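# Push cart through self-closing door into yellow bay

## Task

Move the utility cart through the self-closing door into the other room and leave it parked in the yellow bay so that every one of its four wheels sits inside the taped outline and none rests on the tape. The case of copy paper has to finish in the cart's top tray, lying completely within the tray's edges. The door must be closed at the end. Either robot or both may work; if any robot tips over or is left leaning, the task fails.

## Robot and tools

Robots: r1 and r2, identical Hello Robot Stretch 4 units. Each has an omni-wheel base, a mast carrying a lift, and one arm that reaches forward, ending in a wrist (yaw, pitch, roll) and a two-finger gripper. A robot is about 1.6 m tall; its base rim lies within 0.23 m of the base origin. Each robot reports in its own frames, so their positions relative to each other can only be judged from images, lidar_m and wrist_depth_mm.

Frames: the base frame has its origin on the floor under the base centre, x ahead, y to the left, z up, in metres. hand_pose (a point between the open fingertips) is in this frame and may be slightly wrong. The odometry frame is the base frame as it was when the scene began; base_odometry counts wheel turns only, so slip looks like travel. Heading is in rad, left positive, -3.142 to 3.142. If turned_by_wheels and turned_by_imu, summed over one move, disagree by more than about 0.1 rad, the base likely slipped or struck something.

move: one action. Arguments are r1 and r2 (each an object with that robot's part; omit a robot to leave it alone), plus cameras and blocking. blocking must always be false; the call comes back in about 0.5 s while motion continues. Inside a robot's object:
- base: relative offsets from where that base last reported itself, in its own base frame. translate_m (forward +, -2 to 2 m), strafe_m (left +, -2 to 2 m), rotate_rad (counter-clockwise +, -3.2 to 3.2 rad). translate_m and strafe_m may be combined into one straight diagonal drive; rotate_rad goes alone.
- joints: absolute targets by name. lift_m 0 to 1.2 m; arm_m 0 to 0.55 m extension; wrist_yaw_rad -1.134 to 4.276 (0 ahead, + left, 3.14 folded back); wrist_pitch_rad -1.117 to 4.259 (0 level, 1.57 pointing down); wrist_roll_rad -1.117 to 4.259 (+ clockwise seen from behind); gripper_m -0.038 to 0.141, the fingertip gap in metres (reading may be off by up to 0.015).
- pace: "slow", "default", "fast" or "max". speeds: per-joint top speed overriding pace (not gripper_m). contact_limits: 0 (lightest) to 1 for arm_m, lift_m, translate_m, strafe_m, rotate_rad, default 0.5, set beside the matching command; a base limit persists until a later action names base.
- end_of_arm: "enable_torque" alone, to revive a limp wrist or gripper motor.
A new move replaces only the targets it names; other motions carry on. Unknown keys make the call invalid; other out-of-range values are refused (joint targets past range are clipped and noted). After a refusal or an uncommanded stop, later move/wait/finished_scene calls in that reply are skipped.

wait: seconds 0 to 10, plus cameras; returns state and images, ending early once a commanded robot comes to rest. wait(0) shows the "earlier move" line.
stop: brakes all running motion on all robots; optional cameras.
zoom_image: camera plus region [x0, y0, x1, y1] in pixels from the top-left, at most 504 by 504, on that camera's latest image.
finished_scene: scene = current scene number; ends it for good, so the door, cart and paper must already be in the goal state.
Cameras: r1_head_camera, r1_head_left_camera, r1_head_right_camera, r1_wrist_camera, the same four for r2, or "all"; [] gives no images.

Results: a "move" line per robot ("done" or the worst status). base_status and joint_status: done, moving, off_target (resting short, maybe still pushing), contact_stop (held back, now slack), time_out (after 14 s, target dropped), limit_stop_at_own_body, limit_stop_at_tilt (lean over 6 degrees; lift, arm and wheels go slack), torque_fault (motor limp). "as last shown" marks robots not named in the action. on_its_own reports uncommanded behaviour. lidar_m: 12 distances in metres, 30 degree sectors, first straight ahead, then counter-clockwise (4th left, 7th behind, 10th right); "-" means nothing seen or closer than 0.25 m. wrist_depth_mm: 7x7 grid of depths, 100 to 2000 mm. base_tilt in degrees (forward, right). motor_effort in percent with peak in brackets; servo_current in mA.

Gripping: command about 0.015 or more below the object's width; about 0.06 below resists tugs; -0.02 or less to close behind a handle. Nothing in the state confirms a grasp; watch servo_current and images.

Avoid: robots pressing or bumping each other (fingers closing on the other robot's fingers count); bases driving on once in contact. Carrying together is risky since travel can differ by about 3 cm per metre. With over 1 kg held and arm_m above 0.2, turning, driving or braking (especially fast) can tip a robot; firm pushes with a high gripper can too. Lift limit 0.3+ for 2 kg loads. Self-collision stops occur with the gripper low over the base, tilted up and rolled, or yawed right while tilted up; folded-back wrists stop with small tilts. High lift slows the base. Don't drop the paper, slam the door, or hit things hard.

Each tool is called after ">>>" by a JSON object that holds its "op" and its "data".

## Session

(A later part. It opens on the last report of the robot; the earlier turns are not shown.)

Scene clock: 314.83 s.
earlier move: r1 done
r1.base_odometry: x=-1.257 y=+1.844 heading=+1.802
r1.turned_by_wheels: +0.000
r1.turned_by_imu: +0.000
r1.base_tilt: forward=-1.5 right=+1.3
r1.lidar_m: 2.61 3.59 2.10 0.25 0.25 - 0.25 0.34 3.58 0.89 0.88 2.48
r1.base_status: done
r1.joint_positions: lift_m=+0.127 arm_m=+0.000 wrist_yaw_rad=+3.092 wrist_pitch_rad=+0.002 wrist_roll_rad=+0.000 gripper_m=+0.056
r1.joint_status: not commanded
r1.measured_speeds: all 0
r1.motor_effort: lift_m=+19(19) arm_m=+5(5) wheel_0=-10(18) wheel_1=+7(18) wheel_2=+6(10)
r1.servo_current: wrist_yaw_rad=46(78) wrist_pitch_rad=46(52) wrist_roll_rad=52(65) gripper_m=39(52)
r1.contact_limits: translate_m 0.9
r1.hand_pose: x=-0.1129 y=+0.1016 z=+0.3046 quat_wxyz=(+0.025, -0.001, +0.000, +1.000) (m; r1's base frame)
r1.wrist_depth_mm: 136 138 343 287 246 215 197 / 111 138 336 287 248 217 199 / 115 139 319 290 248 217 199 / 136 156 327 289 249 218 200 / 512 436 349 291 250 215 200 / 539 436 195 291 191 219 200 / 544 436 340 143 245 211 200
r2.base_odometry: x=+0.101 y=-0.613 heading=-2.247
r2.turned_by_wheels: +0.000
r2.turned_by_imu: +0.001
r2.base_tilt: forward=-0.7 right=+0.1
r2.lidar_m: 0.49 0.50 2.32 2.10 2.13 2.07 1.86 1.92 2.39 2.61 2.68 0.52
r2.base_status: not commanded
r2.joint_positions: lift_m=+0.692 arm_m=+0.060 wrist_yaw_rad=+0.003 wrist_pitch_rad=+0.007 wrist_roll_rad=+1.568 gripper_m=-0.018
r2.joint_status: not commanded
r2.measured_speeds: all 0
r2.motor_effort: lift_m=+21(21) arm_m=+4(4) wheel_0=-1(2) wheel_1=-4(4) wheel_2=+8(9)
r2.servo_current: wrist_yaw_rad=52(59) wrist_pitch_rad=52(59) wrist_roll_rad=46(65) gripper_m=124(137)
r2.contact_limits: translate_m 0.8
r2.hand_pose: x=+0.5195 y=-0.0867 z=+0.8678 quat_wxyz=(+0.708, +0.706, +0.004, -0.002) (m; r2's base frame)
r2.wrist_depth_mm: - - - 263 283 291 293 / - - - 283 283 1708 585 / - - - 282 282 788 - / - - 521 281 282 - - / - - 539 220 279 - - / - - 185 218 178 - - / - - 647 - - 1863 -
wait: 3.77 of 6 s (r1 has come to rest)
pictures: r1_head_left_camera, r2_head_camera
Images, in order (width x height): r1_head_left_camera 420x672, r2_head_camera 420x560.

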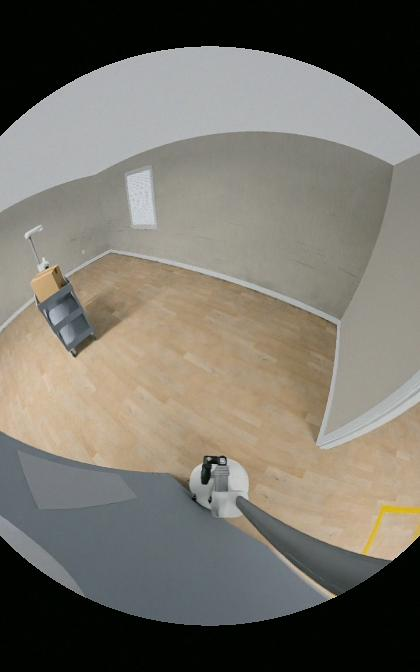

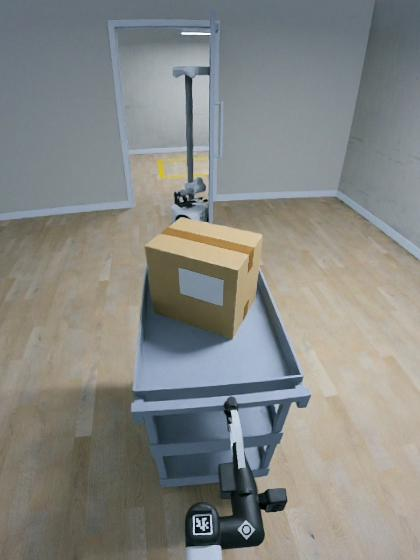

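>>> {"op": "move", "data": {"blocking": false, "r1": {"base":{"translate_m":-0.18,"strafe_m":0.19},"pace":"slow","contact_limits":{"translate_m":0.5}}, "cameras": []}}

>>> {"op": "wait", "data": {"seconds": 6, "cameras": ["r1_head_camera","r1_head_left_camera","r2_head_camera"]}}

Scene clock: 321.77 s.
move: r1 moving
r1.base_odometry: x=-1.264 y=+1.833 heading=+1.802
r1.turned_by_wheels: +0.000
r1.turned_by_imu: +0.000
r1.base_tilt: forward=-1.6 right=+1.4
r1.lidar_m: 2.60 3.59 2.10 0.25 0.25 - 0.25 0.35 3.57 0.93 0.89 2.51
r1.base_status: translate_m moving; strafe_m moving
r1.joint_positions: lift_m=+0.127 arm_m=+0.000 wrist_yaw_rad=+3.092 wrist_pitch_rad=+0.002 wrist_roll_rad=+0.000 gripper_m=+0.056
r1.joint_status: not commanded
r1.measured_speeds: translate_m=-0.035 strafe_m=+0.036 rotate_rad=-0.001 lift_m=+0.000 arm_m=+0.000 wrist_yaw_rad=+0.000 wrist_pitch_rad=+0.000 wrist_roll_rad=+0.000
r1.motor_effort: lift_m=+19(19) arm_m=+5(5) wheel_0=-13(15) wheel_1=+10(10) wheel_2=+10(11)
r1.servo_current: wrist_yaw_rad=59(59) wrist_pitch_rad=46(46) wrist_roll_rad=52(65) gripper_m=46(46)
r1.contact_limits: translate_m 0.5
r1.hand_pose: x=-0.1129 y=+0.1016 z=+0.3046 quat_wxyz=(+0.025, -0.001, +0.000, +1.000) (m; r1's base frame)
r1.wrist_depth_mm: 136 138 340 286 247 217 199 / 111 139 330 286 247 217 200 / 115 139 317 287 249 219 201 / 137 156 324 290 250 219 201 / 512 424 343 291 250 218 202 / 521 427 196 290 191 220 202 / 530 404 338 143 246 212 201
r2: as last shown
r2.turned_by_imu: +0.000
r2.lidar_m: 0.50 0.51 2.32 2.10 2.13 2.05 1.89 1.90 2.39 2.60 2.63 0.54
r2.motor_effort: lift_m=+21(21) arm_m=+4(4) wheel_0=-1(1) wheel_1=-4(4) wheel_2=+8(9)
r2.servo_current: wrist_yaw_rad=39(52) wrist_pitch_rad=46(52) wrist_roll_rad=46(59) gripper_m=130(130)
r2.contact_limits: translate_m 0.8
r2.wrist_depth_mm: - - - 263 285 293 293 / - - - 282 283 1661 585 / - - - 281 283 788 - / - - 512 282 281 - - / - - 535 220 281 - - / - - 185 220 178 - - / - - 647 - - 1863 -
pictures: none
No camera images: "cameras" was empty.

Scene clock: 327.77 s.
earlier move: r1 contact_stop
r1.base_odometry: x=-1.413 y=+1.691 heading=+1.965
r1.turned_by_wheels: +0.163
r1.turned_by_imu: +0.201
r1.base_tilt: forward=-1.6 right=+1.3
r1.lidar_m: 3.05 2.04 4.55 0.25 0.25 - 0.25 0.32 3.64 1.10 1.29 2.69
r1.base_status: translate_m contact_stop; strafe_m contact_stop
r1.joint_positions: lift_m=+0.127 arm_m=+0.000 wrist_yaw_rad=+3.092 wrist_pitch_rad=+0.002 wrist_roll_rad=+0.000 gripper_m=+0.056
r1.joint_status: not commanded
r1.measured_speeds: translate_m=+0.014 strafe_m=+0.000 rotate_rad=+0.039 lift_m=+0.000 arm_m=+0.000 wrist_yaw_rad=+0.000 wrist_pitch_rad=+0.000 wrist_roll_rad=+0.000
r1.on_its_own: the wheels are slack since a contact_stop
r1.motor_effort: lift_m=+19(19) arm_m=+4(5) wheel_0=+0(25) wheel_1=+0(17) wheel_2=+0(29)
r1.servo_current: wrist_yaw_rad=52(78) wrist_pitch_rad=46(52) wrist_roll_rad=59(78) gripper_m=33(52)
r1.contact_limits: translate_m 0.5
r1.hand_pose: x=-0.1129 y=+0.1016 z=+0.3046 quat_wxyz=(+0.025, -0.001, +0.000, +1.000) (m; r1's base frame)
r1.wrist_depth_mm: 136 138 332 287 253 225 208 / 110 139 325 289 254 227 209 / 114 139 312 289 254 226 209 / 136 155 320 289 254 228 210 / 473 399 338 290 256 228 211 / 504 404 195 293 191 228 - / 512 407 330 143 252 221 211
r2.base_odometry: x=+0.101 y=-0.613 heading=-2.247
r2.turned_by_wheels: +0.000
r2.turned_by_imu: +0.001
r2.base_tilt: forward=-0.7 right=+0.1
r2.lidar_m: 0.48 0.50 2.33 2.09 2.13 2.07 1.86 1.91 2.41 2.63 2.66 0.53
r2.base_status: not commanded
r2.joint_positions: lift_m=+0.692 arm_m=+0.060 wrist_yaw_rad=+0.003 wrist_pitch_rad=+0.007 wrist_roll_rad=+1.568 gripper_m=-0.018
r2.joint_status: not commanded
r2.measured_speeds: all 0
r2.motor_effort: lift_m=+21(21) arm_m=+4(4) wheel_0=-1(1) wheel_1=-4(4) wheel_2=+8(9)
r2.servo_current: wrist_yaw_rad=33(59) wrist_pitch_rad=39(59) wrist_roll_rad=46(65) gripper_m=137(137)
r2.contact_limits: translate_m 0.8
r2.hand_pose: x=+0.5195 y=-0.0867 z=+0.8678 quat_wxyz=(+0.708, +0.706, +0.004, -0.002) (m; r2's base frame)
r2.wrist_depth_mm: - - - 264 285 293 294 / - - - 281 283 1708 585 / - - - 282 282 798 - / - - 517 282 281 - - / - - 539 220 281 - - / - - 185 219 178 - - / - - 647 - - 1808 -
wait: 6.00 s; no rest
pictures: r1_head_camera, r1_head_left_camera, r2_head_camera
Images, in order (width x height): r1_head_camera 420x560, r1_head_left_camera 420x672, r2_head_camera 420x560.

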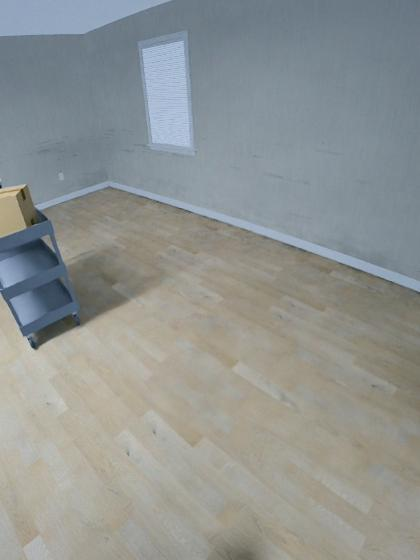

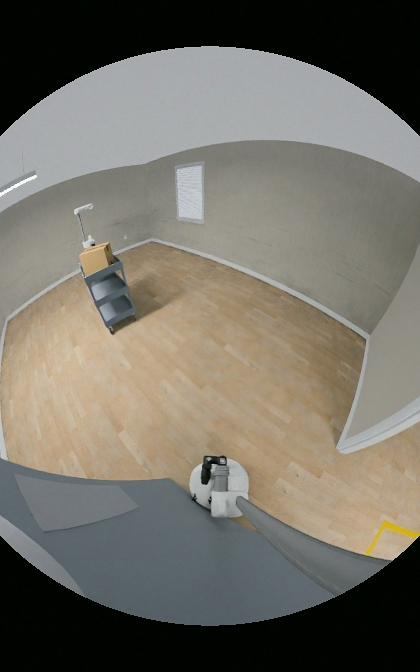

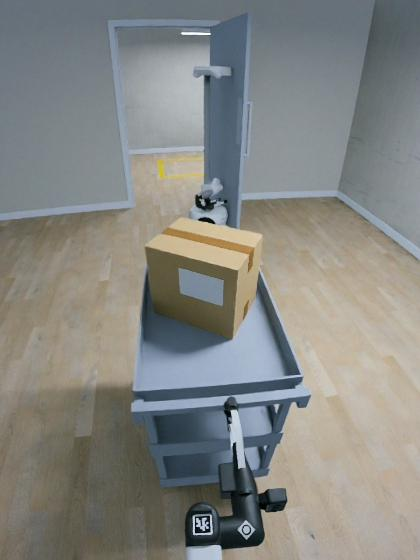

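>>> {"op": "move", "data": {"blocking": false, "r1": {"base":{"translate_m":0.044,"strafe_m":0.112},"pace":"slow","contact_limits":{"translate_m":0.6}}, "cameras": []}}

>>> {"op": "wait", "data": {"seconds": 4, "cameras": ["r1_head_left_camera","r2_head_camera"]}}

>>> {"op": "zoom_image", "data": {"camera": "r2_head_camera", "region": [90, 0, 290, 260]}}

Scene clock: 340.57 s.
earlier move: r1 contact_stop
move: r1 moving
r1.base_odometry: x=-1.435 y=+1.711 heading=+2.031
r1.turned_by_wheels: +0.066
r1.turned_by_imu: +0.067
r1.base_tilt: forward=-1.6 right=+1.2
r1.lidar_m: 3.12 2.00 4.06 0.25 0.25 - 0.25 0.37 3.69 1.11 1.53 2.69
r1.base_status: earlier translate_m contact_stop (by the wheels' count: -0.090 of -0.180); earlier strafe_m contact_stop (by the wheels' count: +0.182 of +0.190); translate_m moving; strafe_m moving
r1.joint_positions: lift_m=+0.127 arm_m=+0.000 wrist_yaw_rad=+3.092 wrist_pitch_rad=+0.002 wrist_roll_rad=+0.000 gripper_m=+0.056
r1.joint_status: not commanded
r1.measured_speeds: translate_m=+0.019 strafe_m=+0.047 rotate_rad=-0.002 lift_m=+0.000 arm_m=+0.000 wrist_yaw_rad=+0.000 wrist_pitch_rad=+0.000 wrist_roll_rad=+0.000
r1.motor_effort: lift_m=+19(19) arm_m=+4(5) wheel_0=-12(13) wheel_1=+10(11) wheel_2=-1(2)
r1.servo_current: wrist_yaw_rad=52(59) wrist_pitch_rad=39(46) wrist_roll_rad=39(59) gripper_m=46(46)
r1.contact_limits: translate_m 0.6
r1.hand_pose: x=-0.1129 y=+0.1016 z=+0.3046 quat_wxyz=(+0.025, -0.001, +0.000, +1.000) (m; r1's base frame)
r1.wrist_depth_mm: 136 138 347 289 248 216 197 / 110 138 334 289 248 216 198 / 114 139 320 290 249 217 198 / 136 155 330 290 249 218 200 / 521 436 349 291 249 213 199 / 549 442 195 293 191 218 200 / 549 445 342 143 246 211 200
r2: as last shown
r2.base_tilt: forward=-0.7 right=+0.0
r2.lidar_m: 0.50 0.53 2.33 2.06 2.13 2.08 1.88 1.91 2.35 2.62 2.66 0.55
r2.motor_effort: lift_m=+21(21) arm_m=+4(4) wheel_0=-1(1) wheel_1=-4(5) wheel_2=+8(9)
r2.servo_current: wrist_yaw_rad=39(52) wrist_pitch_rad=52(52) wrist_roll_rad=46(52) gripper_m=130(137)
r2.contact_limits: translate_m 0.8
r2.wrist_depth_mm: - - - 264 285 293 293 / - - - 283 285 1708 591 / - - - 282 282 778 - / - - 517 281 282 - - / - - 539 220 281 - - / - - 185 219 178 - - / - - 647 - - 1863 -
pictures: none
No camera images: "cameras" was empty.

Scene clock: 342.53 s.
earlier move: r1 done
r1.base_odometry: x=-1.542 y=+1.702 heading=+2.031
r1.turned_by_wheels: +0.000
r1.turned_by_imu: +0.000
r1.base_tilt: forward=-1.6 right=+1.3
r1.lidar_m: 3.16 1.90 3.97 0.25 0.25 - 0.25 0.32 3.78 1.20 1.71 2.70
r1.base_status: done
r1.joint_positions: lift_m=+0.127 arm_m=+0.000 wrist_yaw_rad=+3.092 wrist_pitch_rad=+0.002 wrist_roll_rad=+0.000 gripper_m=+0.056
r1.joint_status: not commanded
r1.measured_speeds: all 0
r1.motor_effort: lift_m=+19(19) arm_m=+4(5) wheel_0=-7(13) wheel_1=+4(11) wheel_2=+1(3)
r1.servo_current: wrist_yaw_rad=59(72) wrist_pitch_rad=46(52) wrist_roll_rad=46(65) gripper_m=46(52)
r1.contact_limits: translate_m 0.6
r1.hand_pose: x=-0.1129 y=+0.1016 z=+0.3046 quat_wxyz=(+0.025, -0.001, +0.000, +1.000) (m; r1's base frame)
r1.wrist_depth_mm: 136 138 340 287 249 220 201 / 110 138 330 287 250 220 203 / 114 139 317 289 252 222 203 / 136 156 325 289 250 222 204 / 488 418 343 290 253 218 204 / 525 421 194 291 191 221 205 / 512 399 334 143 248 216 204
r2.base_odometry: x=+0.101 y=-0.613 heading=-2.247
r2.turned_by_wheels: +0.000
r2.turned_by_imu: +0.000
r2.base_tilt: forward=-0.7 right=+0.1
r2.lidar_m: 0.47 0.52 2.35 2.09 2.14 2.04 1.88 1.91 2.38 2.61 2.64 0.53
r2.base_status: not commanded
r2.joint_positions: lift_m=+0.692 arm_m=+0.060 wrist_yaw_rad=+0.003 wrist_pitch_rad=+0.007 wrist_roll_rad=+1.568 gripper_m=-0.018
r2.joint_status: not commanded
r2.measured_speeds: all 0
r2.motor_effort: lift_m=+21(21) arm_m=+4(4) wheel_0=-1(1) wheel_1=-4(5) wheel_2=+8(9)
r2.servo_current: wrist_yaw_rad=46(59) wrist_pitch_rad=46(52) wrist_roll_rad=46(59) gripper_m=130(137)
r2.contact_limits: translate_m 0.8
r2.hand_pose: x=+0.5195 y=-0.0867 z=+0.8678 quat_wxyz=(+0.708, +0.706, +0.004, -0.002) (m; r2's base frame)
r2.wrist_depth_mm: - - - 264 285 291 293 / - - - 282 283 1661 591 / - - - 282 282 788 - / - - 512 282 282 - - / - - 535 220 281 - - / - - 185 219 178 - - / - - 647 - - 1863 -
wait: 1.97 of 4 s (r1 has come to rest)
pictures: r1_head_left_camera, r2_head_camera
Images, in order (width x height): r1_head_left_camera 420x672, r2_head_camera 420x560.

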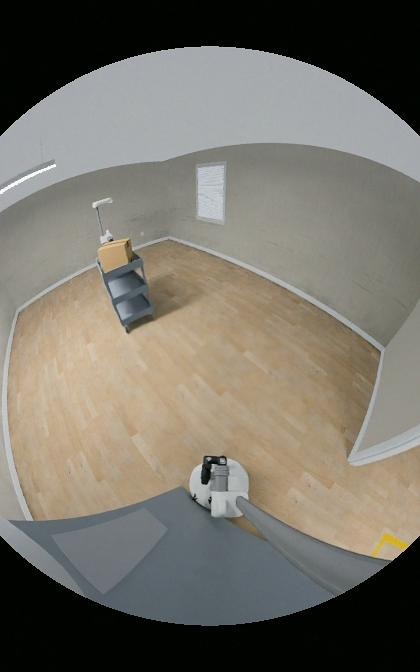

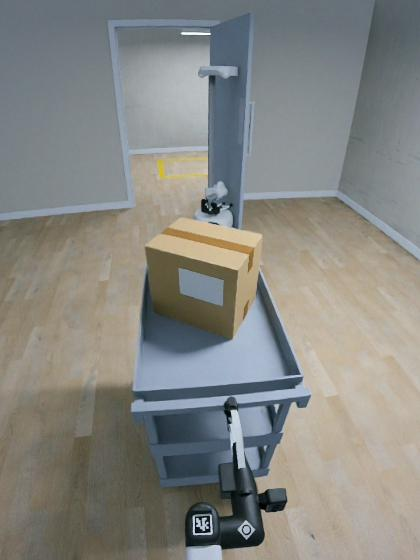

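Scaled by 1.938 from the camera's 420x560 image, which has a finer 1200x1600 frame.

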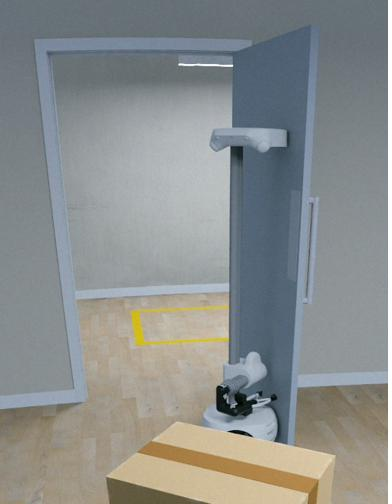

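>>> {"op": "move", "data": {"blocking": false, "r2": {"base":{"rotate_rad":0.154},"pace":"slow"}, "cameras": []}}

>>> {"op": "wait", "data": {"seconds": 2, "cameras": ["r2_head_camera","r1_head_left_camera"]}}

Scene clock: 370.93 s.
move: r2 moving
r1: as last shown
r1.lidar_m: 3.17 1.92 3.96 0.25 0.25 - 0.25 0.34 3.79 1.20 1.71 2.72
r1.motor_effort: lift_m=+19(19) arm_m=+4(5) wheel_0=-7(7) wheel_1=+4(4) wheel_2=+1(1)
r1.servo_current: wrist_yaw_rad=46(72) wrist_pitch_rad=39(46) wrist_roll_rad=39(52) gripper_m=46(52)
r1.contact_limits: translate_m 0.6
r1.wrist_depth_mm: 136 138 340 287 250 220 202 / 109 138 327 287 250 220 203 / 113 139 315 289 252 221 204 / 136 154 325 290 251 223 204 / 484 418 342 291 253 218 204 / 525 421 193 291 191 223 205 / 508 394 336 143 248 215 205
r2.base_odometry: x=+0.101 y=-0.613 heading=-2.135
r2.turned_by_wheels: +0.112
r2.turned_by_imu: +0.109
r2.base_tilt: forward=-0.6 right=+0.1
r2.lidar_m: 0.50 0.53 2.25 2.09 2.22 2.00 1.88 1.94 2.63 2.62 2.71 0.49
r2.base_status: rotate_rad moving
r2.joint_positions: lift_m=+0.692 arm_m=+0.060 wrist_yaw_rad=-0.010 wrist_pitch_rad=+0.007 wrist_roll_rad=+1.568 gripper_m=-0.018
r2.joint_status: not commanded
r2.measured_speeds: translate_m=+0.000 strafe_m=+0.000 rotate_rad=+0.308 lift_m=+0.000 arm_m=+0.000 wrist_yaw_rad=+0.000 wrist_pitch_rad=+0.000 wrist_roll_rad=+0.000
r2.motor_effort: lift_m=+21(21) arm_m=+4(4) wheel_0=-10(15) wheel_1=-8(9) wheel_2=-13(14)
r2.servo_current: wrist_yaw_rad=59(65) wrist_pitch_rad=46(52) wrist_roll_rad=52(59) gripper_m=117(130)
r2.hand_pose: x=+0.5184 y=-0.0902 z=+0.8678 quat_wxyz=(+0.708, +0.706, -0.001, -0.006) (m; r2's base frame)
r2.wrist_depth_mm: - - - 262 264 1499 452 / - - - 266 267 1661 - / - - 569 213 272 - - / - - 504 273 274 - - / - - 574 217 278 - - / - - 185 218 179 - - / - - - - 286 1863 -
pictures: none
No camera images: "cameras" was empty.

Scene clock: 371.50 s.
earlier move: r2 done
r1.base_odometry: x=-1.542 y=+1.702 heading=+2.031
r1.turned_by_wheels: +0.000
r1.turned_by_imu: +0.000
r1.base_tilt: forward=-1.6 right=+1.3
r1.lidar_m: 3.18 1.92 3.95 0.25 0.25 - 0.25 0.32 3.80 1.19 1.69 2.71
r1.base_status: not commanded
r1.joint_positions: lift_m=+0.127 arm_m=+0.000 wrist_yaw_rad=+3.092 wrist_pitch_rad=+0.002 wrist_roll_rad=+0.000 gripper_m=+0.056
r1.joint_status: not commanded
r1.measured_speeds: all 0
r1.motor_effort: lift_m=+19(19) arm_m=+4(5) wheel_0=-7(7) wheel_1=+4(4) wheel_2=+1(1)
r1.servo_current: wrist_yaw_rad=52(72) wrist_pitch_rad=39(46) wrist_roll_rad=52(65) gripper_m=39(52)
r1.contact_limits: translate_m 0.6
r1.hand_pose: x=-0.1129 y=+0.1016 z=+0.3046 quat_wxyz=(+0.025, -0.001, +0.000, +1.000) (m; r1's base frame)
r1.wrist_depth_mm: 136 138 340 287 249 220 203 / 109 138 330 287 251 221 203 / 114 139 317 289 252 221 204 / 136 155 325 289 252 222 204 / 484 418 343 290 252 219 204 / 525 421 193 291 190 224 204 / 508 399 336 143 247 216 204
r2.base_odometry: x=+0.101 y=-0.613 heading=-2.093
r2.turned_by_wheels: +0.041
r2.turned_by_imu: +0.040
r2.base_tilt: forward=-0.7 right=+0.0
r2.lidar_m: 0.52 0.60 2.20 2.09 2.24 1.94 1.90 1.99 2.69 2.61 2.73 0.53
r2.base_status: done
r2.joint_positions: lift_m=+0.692 arm_m=+0.060 wrist_yaw_rad=+0.000 wrist_pitch_rad=+0.007 wrist_roll_rad=+1.568 gripper_m=-0.018
r2.joint_status: not commanded
r2.measured_speeds: all 0
r2.motor_effort: lift_m=+21(21) arm_m=+4(4) wheel_0=+0(15) wheel_1=-4(9) wheel_2=-5(14)
r2.servo_current: wrist_yaw_rad=46(65) wrist_pitch_rad=46(52) wrist_roll_rad=52(59) gripper_m=117(130)
r2.hand_pose: x=+0.5193 y=-0.0874 z=+0.8678 quat_wxyz=(+0.708, +0.706, +0.003, -0.003) (m; r2's base frame)
r2.wrist_depth_mm: - - - 188 242 1618 - / - - 609 195 250 820 - / - - 492 257 259 866 - / - - 535 264 268 - - / - - 621 215 278 - - / - - 186 217 178 - - / - - - - - 1618 492
wait: 0.57 of 2 s (r2 has come to rest)
pictures: r1_head_left_camera, r2_head_camera
Images, in order (width x height): r1_head_left_camera 420x672, r2_head_camera 420x560.

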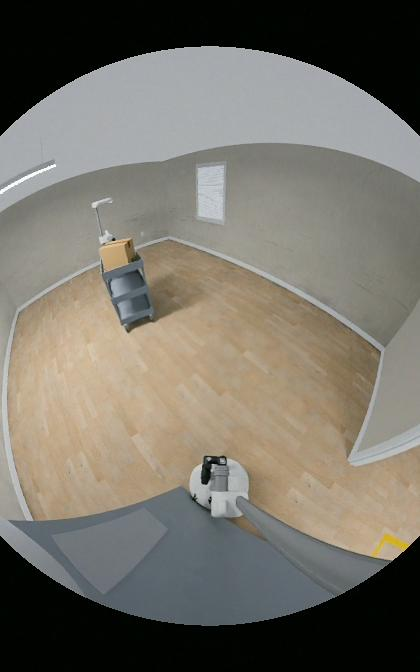

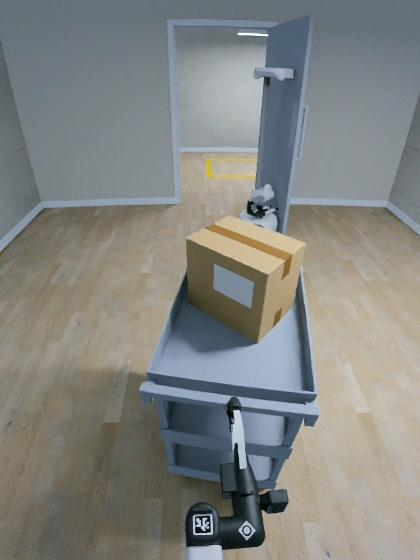

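>>> {"op": "move", "data": {"blocking": false, "r1": {"base":{"translate_m":0.055,"strafe_m":0.145},"pace":"slow","contact_limits":{"translate_m":0.6}}, "cameras": []}}

>>> {"op": "wait", "data": {"seconds": 4, "cameras": ["r1_head_left_camera","r2_head_camera"]}}

>>> {"op": "zoom_image", "data": {"camera": "r2_head_camera", "region": [150, 0, 330, 260]}}

>>> {"op": "zoom_image", "data": {"camera": "r1_head_left_camera", "region": [100, 400, 420, 600]}}

Scene clock: 389.27 s.
move: r1 moving
r1.base_odometry: x=-1.555 y=+1.701 heading=+2.031
r1.turned_by_wheels: +0.000
r1.turned_by_imu: +0.000
r1.base_tilt: forward=-1.5 right=+1.3
r1.lidar_m: 3.15 1.91 3.96 0.25 0.25 - 0.25 0.34 3.81 1.19 1.73 2.73
r1.base_status: translate_m moving; strafe_m moving
r1.joint_positions: lift_m=+0.127 arm_m=+0.000 wrist_yaw_rad=+3.092 wrist_pitch_rad=+0.002 wrist_roll_rad=+0.000 gripper_m=+0.056
r1.joint_status: not commanded
r1.measured_speeds: translate_m=+0.018 strafe_m=+0.045 rotate_rad=-0.001 lift_m=+0.000 arm_m=+0.000 wrist_yaw_rad=+0.000 wrist_pitch_rad=+0.000 wrist_roll_rad=+0.000
r1.motor_effort: lift_m=+19(19) arm_m=+4(5) wheel_0=-10(12) wheel_1=+10(10) wheel_2=+2(2)
r1.servo_current: wrist_yaw_rad=46(59) wrist_pitch_rad=39(46) wrist_roll_rad=59(65) gripper_m=46(46)
r1.contact_limits: translate_m 0.6
r1.hand_pose: x=-0.1129 y=+0.1016 z=+0.3046 quat_wxyz=(+0.025, -0.001, +0.000, +1.000) (m; r1's base frame)
r1.wrist_depth_mm: 136 138 338 289 250 220 202 / 110 138 332 287 250 221 203 / 114 139 315 289 250 222 204 / 136 154 324 290 252 222 204 / 500 418 343 289 252 219 205 / 525 418 193 293 190 223 205 / 525 397 336 143 248 215 204
r2: as last shown
r2.turned_by_wheels: +0.000
r2.turned_by_imu: +0.000
r2.base_tilt: forward=-0.7 right=+0.1
r2.lidar_m: 0.52 0.59 2.20 2.09 2.21 1.97 1.87 1.97 2.72 2.62 2.74 0.50
r2.motor_effort: lift_m=+21(21) arm_m=+4(4) wheel_0=+0(1) wheel_1=-4(4) wheel_2=-5(5)
r2.servo_current: wrist_yaw_rad=52(52) wrist_pitch_rad=52(52) wrist_roll_rad=46(59) gripper_m=124(124)
r2.wrist_depth_mm: - - - 189 242 1618 - / - - 603 195 250 831 - / - - 492 256 258 842 - / - - 530 264 268 - - / - - 627 216 277 - - / - - 185 218 178 - - / - - - - - 1618 488
pictures: none
No camera images: "cameras" was empty.

Scene clock: 391.60 s.
earlier move: r1 done
r1.base_odometry: x=-1.696 y=+1.687 heading=+2.031
r1.turned_by_wheels: +0.000
r1.turned_by_imu: +0.001
r1.base_tilt: forward=-1.5 right=+1.3
r1.lidar_m: 3.27 1.80 3.86 2.21 1.92 1.95 0.25 0.30 3.92 1.31 1.99 2.78
r1.base_status: done
r1.joint_positions: lift_m=+0.127 arm_m=+0.000 wrist_yaw_rad=+3.092 wrist_pitch_rad=+0.002 wrist_roll_rad=+0.000 gripper_m=+0.056
r1.joint_status: not commanded
r1.measured_speeds: all 0
r1.motor_effort: lift_m=+19(19) arm_m=+4(5) wheel_0=-6(12) wheel_1=+4(11) wheel_2=+1(3)
r1.servo_current: wrist_yaw_rad=46(65) wrist_pitch_rad=39(52) wrist_roll_rad=46(65) gripper_m=39(52)
r1.contact_limits: translate_m 0.6
r1.hand_pose: x=-0.1129 y=+0.1016 z=+0.3046 quat_wxyz=(+0.025, -0.001, +0.000, +1.000) (m; r1's base frame)
r1.wrist_depth_mm: 136 138 332 286 262 - - / 110 138 325 287 266 - - / 114 139 312 289 263 - - / 136 155 319 290 264 - - / 466 402 334 290 264 1618 - / 504 407 195 289 188 1182 1160 / 508 402 330 143 260 778 820
r2.base_odometry: x=+0.101 y=-0.613 heading=-2.093
r2.turned_by_wheels: +0.000
r2.turned_by_imu: +0.000
r2.base_tilt: forward=-0.7 right=+0.1
r2.lidar_m: 0.53 0.60 2.20 2.08 2.23 1.97 1.88 1.98 2.72 2.61 2.73 0.50
r2.base_status: not commanded
r2.joint_positions: lift_m=+0.692 arm_m=+0.060 wrist_yaw_rad=+0.000 wrist_pitch_rad=+0.007 wrist_roll_rad=+1.568 gripper_m=-0.018
r2.joint_status: not commanded
r2.measured_speeds: all 0
r2.motor_effort: lift_m=+21(21) arm_m=+4(5) wheel_0=+0(1) wheel_1=-3(4) wheel_2=-4(5)
r2.servo_current: wrist_yaw_rad=46(59) wrist_pitch_rad=46(59) wrist_roll_rad=59(59) gripper_m=117(130)
r2.hand_pose: x=+0.5193 y=-0.0874 z=+0.8678 quat_wxyz=(+0.708, +0.706, +0.003, -0.003) (m; r2's base frame)
r2.wrist_depth_mm: - - - 189 243 1661 - / - - 597 195 251 820 - / - - 496 257 259 842 - / - - 530 263 270 - - / - - 627 214 277 - - / - - 185 218 178 - - / - - - - - 1618 492
wait: 2.33 of 4 s (r1 has come to rest)
pictures: r1_head_left_camera, r2_head_camera
Images, in order (width x height): r1_head_left_camera 420x672, r2_head_camera 420x560.

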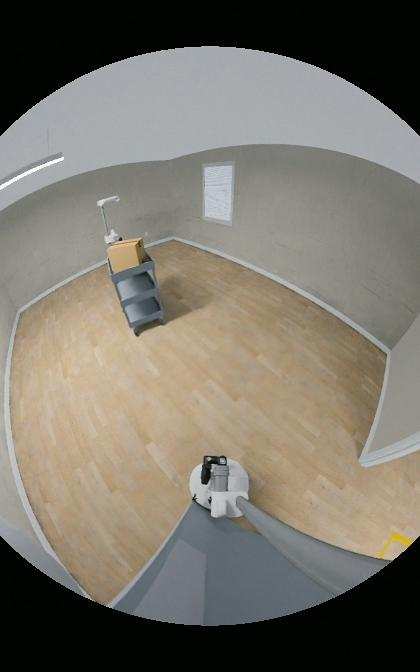

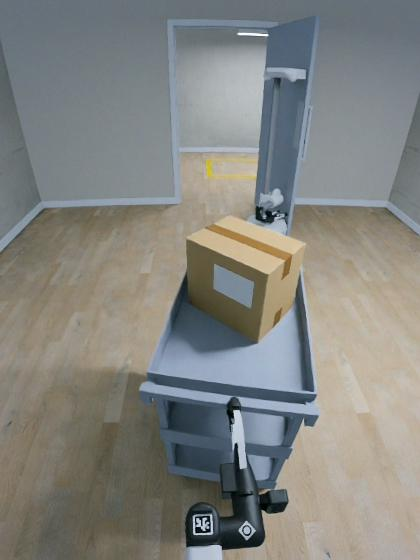

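Scaled by 1.938 from the camera's 420x560 image, which has a finer 1200x1600 frame.

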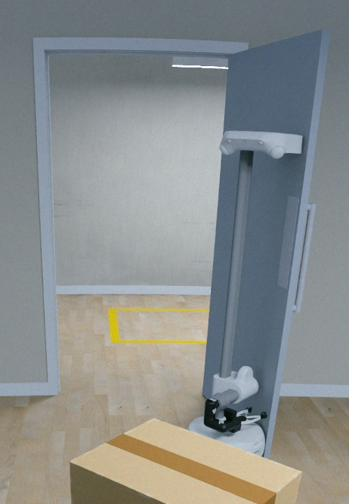

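Scaled by 1.575 from the camera's 420x672 image, which has a finer 600x960 frame.

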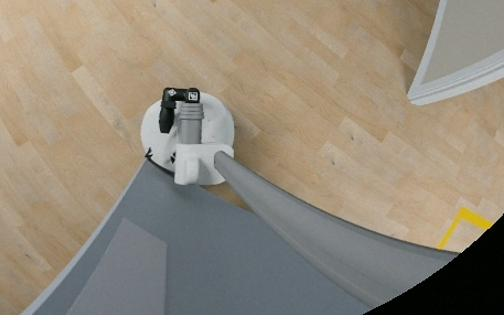

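>>> {"op": "move", "data": {"blocking": false, "r2": {"base":{"strafe_m":-0.18},"pace":"slow"}, "cameras": []}}

>>> {"op": "wait", "data": {"seconds": 4, "cameras": ["r2_head_camera","r2_head_left_camera","r2_wrist_camera"]}}

Scene clock: 443.83 s.
move: r2 moving
r1: as last shown
r1.turned_by_imu: +0.000
r1.base_tilt: forward=-1.6 right=+1.3
r1.lidar_m: 3.28 1.78 3.85 2.22 1.94 1.93 0.25 0.30 3.94 1.33 1.99 2.80
r1.motor_effort: lift_m=+19(19) arm_m=+4(5) wheel_0=-6(7) wheel_1=+4(5) wheel_2=+1(1)
r1.servo_current: wrist_yaw_rad=46(72) wrist_pitch_rad=39(46) wrist_roll_rad=46(59) gripper_m=46(46)
r1.contact_limits: translate_m 0.6
r1.wrist_depth_mm: 136 138 334 287 263 - - / 110 138 325 287 267 - - / 114 139 314 289 264 - - / 136 154 320 290 265 - - / 473 402 338 290 265 1661 - / 504 404 196 290 187 1182 1138 / 512 404 332 143 260 778 809
r2.base_odometry: x=+0.089 y=-0.606 heading=-2.093
r2.turned_by_wheels: +0.000
r2.turned_by_imu: +0.001
r2.base_tilt: forward=-0.6 right=+0.1
r2.lidar_m: 0.52 0.60 2.24 2.10 2.25 1.97 1.88 1.95 2.68 2.61 2.73 0.51
r2.base_status: strafe_m moving
r2.joint_positions: lift_m=+0.692 arm_m=+0.060 wrist_yaw_rad=+0.000 wrist_pitch_rad=+0.007 wrist_roll_rad=+1.568 gripper_m=-0.018
r2.joint_status: not commanded
r2.measured_speeds: translate_m=+0.000 strafe_m=-0.056 rotate_rad=-0.001 lift_m=+0.000 arm_m=+0.000 wrist_yaw_rad=+0.000 wrist_pitch_rad=+0.000 wrist_roll_rad=+0.000
r2.motor_effort: lift_m=+21(21) arm_m=+4(5) wheel_0=+12(12) wheel_1=-6(9) wheel_2=+0(4)
r2.servo_current: wrist_yaw_rad=39(52) wrist_pitch_rad=46(52) wrist_roll_rad=59(59) gripper_m=124(130)
r2.hand_pose: x=+0.5193 y=-0.0874 z=+0.8678 quat_wxyz=(+0.708, +0.706, +0.003, -0.003) (m; r2's base frame)
r2.wrist_depth_mm: - - - 188 243 1618 - / - - 597 195 251 831 - / - - 492 256 258 842 - / - - 535 263 268 - - / - - 621 215 278 - - / - - 184 210 178 - - / - - - - - 1618 488
pictures: none
No camera images: "cameras" was empty.

Scene clock: 446.27 s.
earlier move: r2 done
r1.base_odometry: x=-1.696 y=+1.687 heading=+2.031
r1.turned_by_wheels: +0.000
r1.turned_by_imu: +0.000
r1.base_tilt: forward=-1.6 right=+1.3
r1.lidar_m: 3.25 1.73 3.85 2.21 1.91 1.90 0.25 0.30 3.94 1.33 2.00 2.78
r1.base_status: not commanded
r1.joint_positions: lift_m=+0.127 arm_m=+0.000 wrist_yaw_rad=+3.092 wrist_pitch_rad=+0.002 wrist_roll_rad=+0.000 gripper_m=+0.056
r1.joint_status: not commanded
r1.measured_speeds: all 0
r1.motor_effort: lift_m=+19(19) arm_m=+4(5) wheel_0=-6(7) wheel_1=+5(5) wheel_2=+1(2)
r1.servo_current: wrist_yaw_rad=39(72) wrist_pitch_rad=39(52) wrist_roll_rad=52(65) gripper_m=39(46)
r1.contact_limits: translate_m 0.6
r1.hand_pose: x=-0.1129 y=+0.1016 z=+0.3046 quat_wxyz=(+0.025, -0.001, +0.000, +1.000) (m; r1's base frame)
r1.wrist_depth_mm: 136 138 332 287 262 - - / 110 138 325 289 267 - - / 114 139 312 289 264 - - / 136 155 324 291 264 - - / 473 402 338 290 265 1661 - / 508 404 195 291 187 1160 1160 / 512 404 332 143 260 778 831
r2.base_odometry: x=-0.055 y=-0.524 heading=-2.093
r2.turned_by_wheels: +0.000
r2.turned_by_imu: +0.002
r2.base_tilt: forward=-0.7 right=+0.0
r2.lidar_m: 0.48 0.51 2.40 2.28 2.43 1.97 1.88 1.99 2.52 2.44 2.56 0.55
r2.base_status: done
r2.joint_positions: lift_m=+0.692 arm_m=+0.060 wrist_yaw_rad=+0.003 wrist_pitch_rad=+0.007 wrist_roll_rad=+1.568 gripper_m=-0.018
r2.joint_status: not commanded
r2.measured_speeds: all 0
r2.motor_effort: lift_m=+21(21) arm_m=+4(5) wheel_0=+7(14) wheel_1=-3(9) wheel_2=+0(4)
r2.servo_current: wrist_yaw_rad=46(65) wrist_pitch_rad=46(59) wrist_roll_rad=52(59) gripper_m=117(130)
r2.hand_pose: x=+0.5195 y=-0.0865 z=+0.8678 quat_wxyz=(+0.708, +0.706, +0.004, -0.002) (m; r2's base frame)
r2.wrist_depth_mm: - - - 265 283 290 290 / - - - 279 281 1708 544 / - - 676 279 282 820 - / - - 512 279 282 - - / - - 539 220 279 - - / - - 185 219 178 - - / - - - - - 1808 -
wait: 2.43 of 4 s (r2 has come to rest)
pictures: r2_head_camera, r2_head_left_camera, r2_wrist_camera
Images, in order (width x height): r2_head_camera 420x560, r2_head_left_camera 420x672, r2_wrist_camera 616x392.

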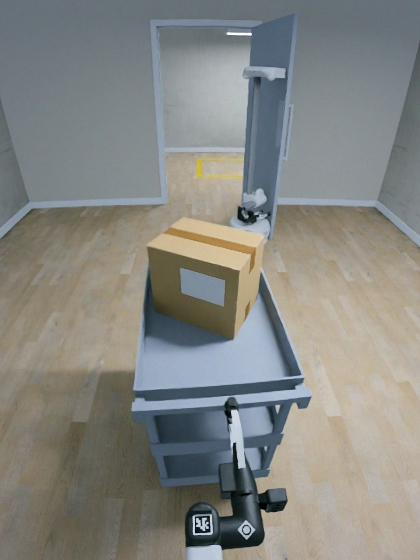

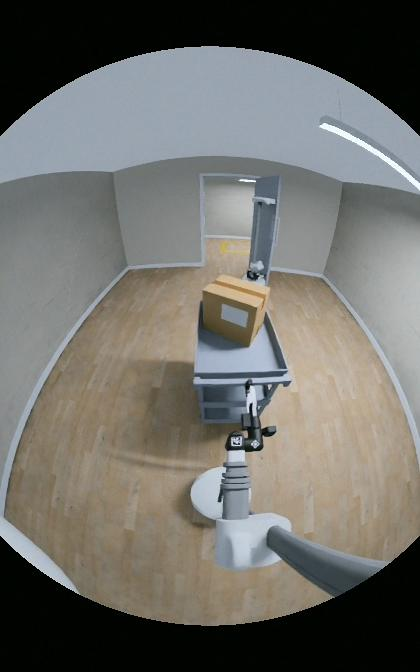

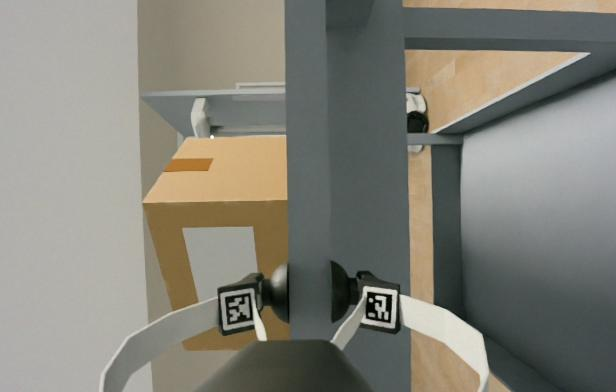

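>>> {"op": "move", "data": {"blocking": false, "r2": {"base":{"translate_m":0.9,"strafe_m":0.17},"pace":"slow","contact_limits":{"translate_m":0.7}}, "cameras": []}}

>>> {"op": "wait", "data": {"seconds": 10, "cameras": ["r2_head_camera","r2_wrist_camera"]}}

Scene clock: 457.27 s.
move: r2 moving
r1: as last shown
r1.lidar_m: 3.25 1.74 3.85 2.23 1.92 1.91 0.25 0.32 3.93 1.36 2.00 2.80
r1.motor_effort: lift_m=+19(19) arm_m=+4(5) wheel_0=-6(7) wheel_1=+4(5) wheel_2=+1(2)
r1.servo_current: wrist_yaw_rad=52(59) wrist_pitch_rad=39(46) wrist_roll_rad=46(59) gripper_m=46(46)
r1.contact_limits: translate_m 0.6
r1.wrist_depth_mm: 136 138 334 286 263 - - / 109 138 327 289 267 - - / 114 139 314 289 264 - - / 136 155 322 289 265 - - / 473 402 336 290 265 1576 - / 500 404 196 291 187 1160 1138 / 512 402 330 143 260 768 809
r2.base_odometry: x=-0.059 y=-0.535 heading=-2.093
r2.turned_by_wheels: +0.000
r2.turned_by_imu: +0.001
r2.base_tilt: forward=-0.7 right=+0.1
r2.lidar_m: 0.48 0.52 2.39 2.24 2.42 1.97 1.90 1.98 2.52 2.45 2.56 0.53
r2.base_status: translate_m moving; strafe_m moving
r2.joint_positions: lift_m=+0.692 arm_m=+0.060 wrist_yaw_rad=+0.002 wrist_pitch_rad=+0.007 wrist_roll_rad=+1.568 gripper_m=-0.018
r2.joint_status: not commanded
r2.measured_speeds: translate_m=+0.050 strafe_m=+0.010 rotate_rad=-0.002 lift_m=+0.000 arm_m=+0.000 wrist_yaw_rad=-0.013 wrist_pitch_rad=+0.000 wrist_roll_rad=+0.000
r2.motor_effort: lift_m=+21(21) arm_m=+4(4) wheel_0=+9(12) wheel_1=+7(8) wheel_2=-11(12)
r2.servo_current: wrist_yaw_rad=59(59) wrist_pitch_rad=46(52) wrist_roll_rad=52(59) gripper_m=117(130)
r2.contact_limits: translate_m 0.7
r2.hand_pose: x=+0.5194 y=-0.0868 z=+0.8678 quat_wxyz=(+0.708, +0.706, +0.003, -0.002) (m; r2's base frame)
r2.wrist_depth_mm: - - - 266 285 291 294 / - - - 282 285 1708 559 / - - - 282 281 820 - / - - 512 279 281 - - / - - 535 219 279 - - / - - 185 217 178 - - / - - 647 - - 151 -
pictures: none
No camera images: "cameras" was empty.

Scene clock: 467.20 s.
earlier move: r2 done
r1.base_odometry: x=-1.696 y=+1.687 heading=+2.031
r1.turned_by_wheels: +0.000
r1.turned_by_imu: -0.001
r1.base_tilt: forward=-1.6 right=+1.3
r1.lidar_m: 0.98 0.95 3.82 2.27 1.92 1.93 0.25 0.31 3.93 1.34 1.98 2.78
r1.base_status: not commanded
r1.joint_positions: lift_m=+0.127 arm_m=+0.000 wrist_yaw_rad=+3.092 wrist_pitch_rad=+0.002 wrist_roll_rad=+0.000 gripper_m=+0.056
r1.joint_status: not commanded
r1.measured_speeds: all 0
r1.motor_effort: lift_m=+19(19) arm_m=+4(5) wheel_0=-6(7) wheel_1=+5(5) wheel_2=+1(2)
r1.servo_current: wrist_yaw_rad=39(78) wrist_pitch_rad=39(52) wrist_roll_rad=72(72) gripper_m=39(52)
r1.contact_limits: translate_m 0.6
r1.hand_pose: x=-0.1129 y=+0.1016 z=+0.3046 quat_wxyz=(+0.025, -0.001, +0.000, +1.000) (m; r1's base frame)
r1.wrist_depth_mm: 136 138 334 286 262 - - / 110 138 327 289 267 - - / 114 139 314 289 263 - - / 136 154 322 290 264 - - / 473 402 336 291 264 1618 - / 504 404 196 291 188 1160 1160 / 512 404 329 143 262 788 820
r2.base_odometry: x=-0.357 y=-1.388 heading=-2.093
r2.turned_by_wheels: +0.000
r2.turned_by_imu: -0.002
r2.base_tilt: forward=-0.6 right=+0.1
r2.lidar_m: 0.52 3.00 2.18 2.11 2.21 2.89 2.78 2.87 2.73 2.61 2.75 0.50
r2.base_status: done
r2.joint_positions: lift_m=+0.692 arm_m=+0.060 wrist_yaw_rad=-0.002 wrist_pitch_rad=+0.007 wrist_roll_rad=+1.568 gripper_m=-0.018
r2.joint_status: not commanded
r2.measured_speeds: all 0
r2.motor_effort: lift_m=+21(21) arm_m=+4(5) wheel_0=+2(12) wheel_1=+3(9) wheel_2=-7(13)
r2.servo_current: wrist_yaw_rad=46(72) wrist_pitch_rad=46(59) wrist_roll_rad=39(65) gripper_m=111(130)
r2.contact_limits: translate_m 0.7
r2.hand_pose: x=+0.5191 y=-0.0880 z=+0.8678 quat_wxyz=(+0.708, +0.706, +0.002, -0.003) (m; r2's base frame)
r2.wrist_depth_mm: - - 1863 180 235 1464 - / - - 554 189 245 820 - / - - 480 250 254 842 - / - - 549 206 265 - - / - - 647 213 277 - - / - - 186 217 179 152 - / - - - - - 1618 492
wait: 9.93 of 10 s (r2 has come to rest)
pictures: r2_head_camera, r2_wrist_camera
Images, in order (width x height): r2_head_camera 420x560, r2_wrist_camera 616x392.

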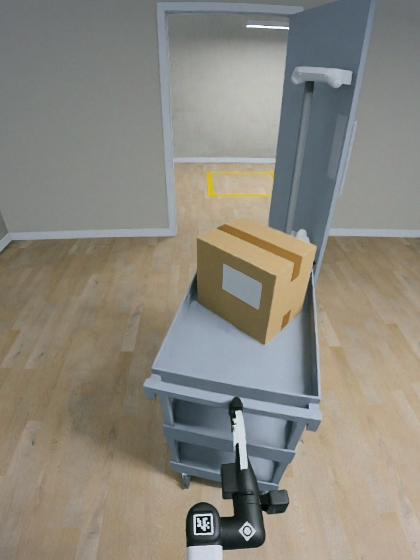

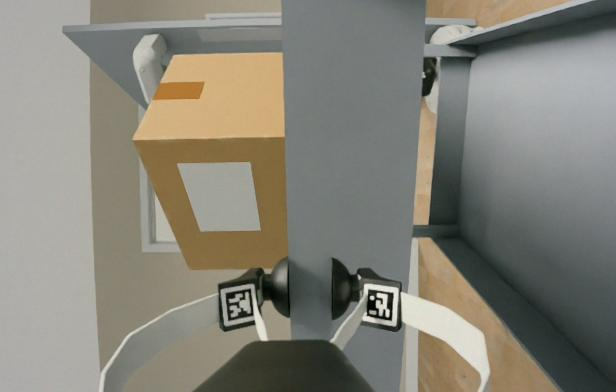

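>>> {"op": "move", "data": {"blocking": false, "r2": {"base":{"translate_m":-0.2,"strafe_m":0.13},"pace":"slow","contact_limits":{"translate_m":0.7}}, "cameras": []}}

>>> {"op": "wait", "data": {"seconds": 5, "cameras": []}}

>>> {"op": "move", "data": {"blocking": false, "r2": {"base":{"translate_m":-1.1},"pace":"slow","contact_limits":{"translate_m":0.7}}, "cameras": []}}

>>> {"op": "wait", "data": {"seconds": 10, "cameras": []}}

>>> {"op": "wait", "data": {"seconds": 5, "cameras": ["r2_head_camera","r2_wrist_camera"]}}

Scene clock: 517.23 s.
move: r2 moving
r1: as last shown
r1.turned_by_imu: +0.000
r1.lidar_m: 1.00 0.95 3.85 2.23 1.93 1.91 0.25 0.33 3.93 1.33 1.99 2.79
r1.motor_effort: lift_m=+19(19) arm_m=+5(5) wheel_0=-6(7) wheel_1=+4(5) wheel_2=+1(2)
r1.servo_current: wrist_yaw_rad=46(72) wrist_pitch_rad=39(52) wrist_roll_rad=46(72) gripper_m=39(46)
r1.contact_limits: translate_m 0.6
r1.wrist_depth_mm: 136 138 332 287 262 - - / 109 138 327 287 266 - - / 114 139 314 289 263 - - / 136 155 320 290 264 - - / 466 399 336 291 264 1618 - / 508 402 196 291 188 1182 1138 / 512 407 330 143 262 778 820
r2.base_odometry: x=-0.344 y=-1.382 heading=-2.093
r2.turned_by_wheels: +0.000
r2.turned_by_imu: +0.001
r2.base_tilt: forward=-0.7 right=+0.1
r2.lidar_m: 0.55 2.95 2.17 2.11 2.20 2.87 2.79 2.92 2.75 2.61 2.76 0.51
r2.base_status: translate_m moving; strafe_m moving
r2.joint_positions: lift_m=+0.692 arm_m=+0.060 wrist_yaw_rad=-0.002 wrist_pitch_rad=+0.007 wrist_roll_rad=+1.568 gripper_m=-0.018
r2.joint_status: not commanded
r2.measured_speeds: translate_m=-0.046 strafe_m=+0.030 rotate_rad=+0.001 lift_m=+0.000 arm_m=+0.000 wrist_yaw_rad=+0.000 wrist_pitch_rad=+0.000 wrist_roll_rad=+0.000
r2.motor_effort: lift_m=+21(21) arm_m=+4(4) wheel_0=-9(14) wheel_1=+4(4) wheel_2=+8(10)
r2.servo_current: wrist_yaw_rad=46(52) wrist_pitch_rad=46(52) wrist_roll_rad=46(52) gripper_m=117(117)
r2.contact_limits: translate_m 0.7
r2.hand_pose: x=+0.5191 y=-0.0880 z=+0.8678 quat_wxyz=(+0.708, +0.706, +0.002, -0.003) (m; r2's base frame)
r2.wrist_depth_mm: - - 1863 181 236 1499 - / - - 549 190 247 820 - / - - 488 250 255 831 - / - - 554 263 268 - - / - - 661 216 281 - - / - - 186 220 178 1863 - / - - - - - 1576 484
pictures: none
No camera images: "cameras" was empty.

Scene clock: 520.30 s.
earlier move: r2 done
r1.base_odometry: x=-1.696 y=+1.687 heading=+2.031
r1.turned_by_wheels: +0.000
r1.turned_by_imu: +0.000
r1.base_tilt: forward=-1.6 right=+1.3
r1.lidar_m: 1.10 1.07 3.86 2.23 1.92 1.93 0.25 0.30 3.93 1.35 2.00 2.80
r1.base_status: not commanded
r1.joint_positions: lift_m=+0.127 arm_m=+0.000 wrist_yaw_rad=+3.092 wrist_pitch_rad=+0.002 wrist_roll_rad=+0.000 gripper_m=+0.056
r1.joint_status: not commanded
r1.measured_speeds: all 0
r1.motor_effort: lift_m=+19(19) arm_m=+4(5) wheel_0=-7(7) wheel_1=+5(5) wheel_2=+1(2)
r1.servo_current: wrist_yaw_rad=46(72) wrist_pitch_rad=46(52) wrist_roll_rad=59(72) gripper_m=46(52)
r1.contact_limits: translate_m 0.6
r1.hand_pose: x=-0.1129 y=+0.1016 z=+0.3046 quat_wxyz=(+0.025, -0.001, +0.000, +1.000) (m; r1's base frame)
r1.wrist_depth_mm: 136 138 330 287 263 - - / 110 138 327 287 266 - - / 114 139 314 289 264 - - / 136 155 320 291 265 - - / 469 402 338 290 264 1618 - / 508 404 195 291 187 1160 1182 / 504 407 332 143 262 768 820
r2.base_odometry: x=-0.144 y=-1.280 heading=-2.093
r2.turned_by_wheels: +0.000
r2.turned_by_imu: +0.000
r2.base_tilt: forward=-0.7 right=+0.1
r2.lidar_m: 0.62 2.81 2.07 1.97 2.05 2.69 2.57 2.71 2.84 2.74 2.91 0.57
r2.base_status: done
r2.joint_positions: lift_m=+0.692 arm_m=+0.060 wrist_yaw_rad=+0.000 wrist_pitch_rad=+0.003 wrist_roll_rad=+1.568 gripper_m=-0.019
r2.joint_status: not commanded
r2.measured_speeds: all 0
r2.motor_effort: lift_m=+18(21) arm_m=+4(5) wheel_0=-4(14) wheel_1=+4(8) wheel_2=+4(12)
r2.servo_current: wrist_yaw_rad=39(65) wrist_pitch_rad=39(52) wrist_roll_rad=46(59) gripper_m=91(124)
r2.contact_limits: translate_m 0.7
r2.hand_pose: x=+0.5193 y=-0.0873 z=+0.8692 quat_wxyz=(+0.708, +0.706, +0.001, -0.001) (m; r2's base frame)
r2.wrist_depth_mm: - - 640 265 317 - - / - - 574 340 334 - - / - - 627 362 357 - - / - - 809 387 387 - - / - - - 397 - - - / - - 186 200 180 1661 455 / - - - - - 1430 1138
wait: 3.07 of 5 s (r2 has come to rest)
pictures: none
No camera images: "cameras" was empty.

Scene clock: 520.80 s.
move: r2 moving
r1: as last shown
r1.base_tilt: forward=-1.5 right=+1.3
r1.lidar_m: 1.11 1.07 3.83 2.25 1.92 1.93 0.25 0.34 3.92 1.34 2.02 2.79
r1.motor_effort: lift_m=+19(19) arm_m=+4(5) wheel_0=-6(7) wheel_1=+4(5) wheel_2=+1(1)
r1.servo_current: wrist_yaw_rad=59(59) wrist_pitch_rad=39(52) wrist_roll_rad=46(59) gripper_m=39(46)
r1.contact_limits: translate_m 0.6
r1.wrist_depth_mm: 136 138 332 287 262 - - / 110 138 325 290 266 - - / 114 139 314 287 265 - - / 136 154 320 290 265 - - / 469 399 336 290 263 1661 - / 508 402 196 291 187 1160 1138 / 512 404 332 143 259 778 809
r2.base_odometry: x=-0.138 y=-1.269 heading=-2.093
r2.turned_by_wheels: +0.000
r2.turned_by_imu: +0.000
r2.base_tilt: forward=-0.7 right=+0.1
r2.lidar_m: 0.60 2.79 2.09 1.98 2.05 2.69 2.57 2.72 2.86 2.75 2.88 0.60
r2.base_status: translate_m moving
r2.joint_positions: lift_m=+0.692 arm_m=+0.060 wrist_yaw_rad=+0.000 wrist_pitch_rad=+0.003 wrist_roll_rad=+1.568 gripper_m=-0.019
r2.joint_status: not commanded
r2.measured_speeds: translate_m=-0.049 strafe_m=+0.000 rotate_rad=-0.002 lift_m=+0.000 arm_m=+0.000 wrist_yaw_rad=+0.000 wrist_pitch_rad=+0.000 wrist_roll_rad=+0.000
r2.motor_effort: lift_m=+18(18) arm_m=+4(4) wheel_0=-3(10) wheel_1=-5(6) wheel_2=+9(10)
r2.servo_current: wrist_yaw_rad=46(59) wrist_pitch_rad=46(52) wrist_roll_rad=39(59) gripper_m=91(98)
r2.contact_limits: translate_m 0.7
r2.hand_pose: x=+0.5193 y=-0.0873 z=+0.8692 quat_wxyz=(+0.708, +0.706, +0.001, -0.001) (m; r2's base frame)
r2.wrist_depth_mm: - - 668 320 322 - - / - - 574 351 349 917 - / - - 647 370 375 - - / - - - 399 399 - - / - - - 410 - - - / - - 185 200 180 1618 473 / - - - - - 1537 1205
pictures: none
No camera images: "cameras" was empty.

Scene clock: 530.80 s.
earlier move: r2 moving
r1.base_odometry: x=-1.696 y=+1.687 heading=+2.031
r1.turned_by_wheels: +0.000
r1.turned_by_imu: -0.001
r1.base_tilt: forward=-1.6 right=+1.3
r1.lidar_m: 1.10 1.05 3.86 2.22 1.92 1.92 0.25 0.31 3.93 1.32 2.01 2.79
r1.base_status: not commanded
r1.joint_positions: lift_m=+0.127 arm_m=+0.000 wrist_yaw_rad=+3.092 wrist_pitch_rad=+0.002 wrist_roll_rad=+0.000 gripper_m=+0.056
r1.joint_status: not commanded
r1.measured_speeds: all 0
r1.motor_effort: lift_m=+19(19) arm_m=+4(5) wheel_0=-6(7) wheel_1=+4(5) wheel_2=+1(2)
r1.servo_current: wrist_yaw_rad=52(78) wrist_pitch_rad=46(52) wrist_roll_rad=33(78) gripper_m=46(52)
r1.contact_limits: translate_m 0.6
r1.hand_pose: x=-0.1129 y=+0.1016 z=+0.3046 quat_wxyz=(+0.025, -0.001, +0.000, +1.000) (m; r1's base frame)
r1.wrist_depth_mm: 136 138 332 289 262 - - / 109 138 327 289 266 - - / 114 138 312 289 264 - - / 136 155 320 290 264 - - / 473 402 336 291 263 1618 - / 508 407 195 291 187 1160 1138 / 508 410 329 143 262 778 820
r2.base_odometry: x=+0.355 y=-0.413 heading=-2.093
r2.turned_by_wheels: +0.000
r2.turned_by_imu: +0.001
r2.base_tilt: forward=-0.6 right=+0.0
r2.lidar_m: 1.56 2.85 2.04 1.96 2.12 1.64 1.59 1.64 2.29 2.72 2.88 3.18
r2.base_status: translate_m moving
r2.joint_positions: lift_m=+0.692 arm_m=+0.060 wrist_yaw_rad=+0.000 wrist_pitch_rad=+0.003 wrist_roll_rad=+1.568 gripper_m=-0.019
r2.joint_status: not commanded
r2.measured_speeds: translate_m=-0.101 strafe_m=-0.002 rotate_rad=+0.002 lift_m=+0.000 arm_m=+0.000 wrist_yaw_rad=+0.000 wrist_pitch_rad=+0.000 wrist_roll_rad=+0.000
r2.motor_effort: lift_m=+18(18) arm_m=+4(5) wheel_0=-4(10) wheel_1=-6(8) wheel_2=+8(10)
r2.servo_current: wrist_yaw_rad=52(65) wrist_pitch_rad=46(52) wrist_roll_rad=46(65) gripper_m=91(104)
r2.contact_limits: translate_m 0.7
r2.hand_pose: x=+0.5193 y=-0.0873 z=+0.8692 quat_wxyz=(+0.708, +0.706, +0.001, -0.001) (m; r2's base frame)
r2.wrist_depth_mm: - - - - - 1708 1182 / - - - - - 1708 1182 / - - - 1576 1756 1397 1205 / - - - - 1983 1430 1229 / - - - - - 1618 1205 / - - 185 200 181 1618 1229 / - - - - - 1537 1182
wait: 10.00 s; no rest
pictures: none
No camera images: "cameras" was empty.

Scene clock: 532.57 s.
earlier move: r2 done
r1.base_odometry: x=-1.696 y=+1.687 heading=+2.031
r1.turned_by_wheels: +0.000
r1.turned_by_imu: +0.000
r1.base_tilt: forward=-1.6 right=+1.3
r1.lidar_m: 1.10 1.06 3.82 2.21 1.92 1.93 0.25 0.31 3.93 1.34 1.99 2.77
r1.base_status: not commanded
r1.joint_positions: lift_m=+0.127 arm_m=+0.000 wrist_yaw_rad=+3.092 wrist_pitch_rad=+0.002 wrist_roll_rad=+0.000 gripper_m=+0.056
r1.joint_status: not commanded
r1.measured_speeds: all 0
r1.motor_effort: lift_m=+19(19) arm_m=+4(5) wheel_0=-6(7) wheel_1=+5(5) wheel_2=+1(2)
r1.servo_current: wrist_yaw_rad=46(78) wrist_pitch_rad=39(52) wrist_roll_rad=39(78) gripper_m=39(52)
r1.contact_limits: translate_m 0.6
r1.hand_pose: x=-0.1129 y=+0.1016 z=+0.3046 quat_wxyz=(+0.025, -0.001, +0.000, +1.000) (m; r1's base frame)
r1.wrist_depth_mm: 136 138 334 287 263 - - / 110 138 327 289 267 - - / 114 139 314 289 263 - - / 136 155 320 289 265 - - / 473 402 334 290 265 1661 - / 508 402 195 291 187 1138 1138 / 512 404 332 143 260 778 820
r2.base_odometry: x=+0.404 y=-0.326 heading=-2.093
r2.turned_by_wheels: +0.000
r2.turned_by_imu: +0.000
r2.base_tilt: forward=-0.7 right=+0.1
r2.lidar_m: 1.66 2.80 2.06 1.98 2.08 1.53 1.47 1.56 2.15 2.72 2.86 3.22
r2.base_status: done
r2.joint_positions: lift_m=+0.692 arm_m=+0.060 wrist_yaw_rad=+0.000 wrist_pitch_rad=+0.003 wrist_roll_rad=+1.568 gripper_m=-0.019
r2.joint_status: not commanded
r2.measured_speeds: all 0
r2.motor_effort: lift_m=+18(18) arm_m=+5(5) wheel_0=-4(11) wheel_1=-5(8) wheel_2=+4(10)
r2.servo_current: wrist_yaw_rad=46(65) wrist_pitch_rad=46(52) wrist_roll_rad=39(65) gripper_m=91(104)
r2.contact_limits: translate_m 0.7
r2.hand_pose: x=+0.5193 y=-0.0873 z=+0.8692 quat_wxyz=(+0.708, +0.706, +0.001, -0.001) (m; r2's base frame)
r2.wrist_depth_mm: - - - - - 1708 1160 / - - - - - 1661 1205 / - - - 1661 - 1430 1205 / - - - - - 1537 1205 / - - - - - 1661 1205 / - - 186 200 180 1661 1205 / - - - - - 1499 1205
wait: 1.77 of 5 s (r2 has come to rest)
pictures: r2_head_camera, r2_wrist_camera
Images, in order (width x height): r2_head_camera 420x560, r2_wrist_camera 616x392.

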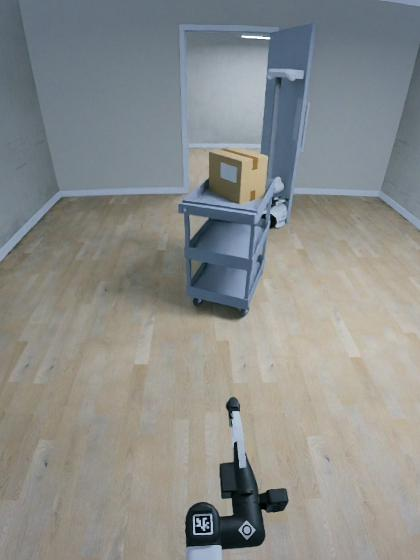

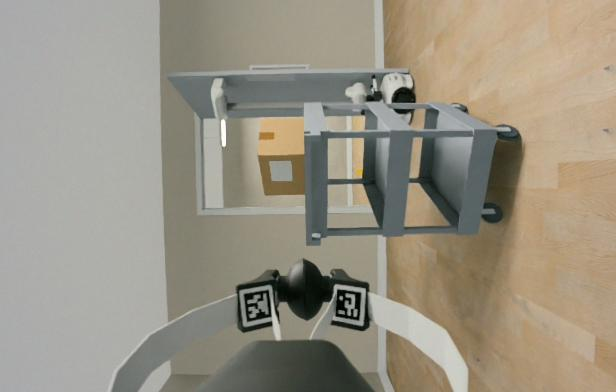

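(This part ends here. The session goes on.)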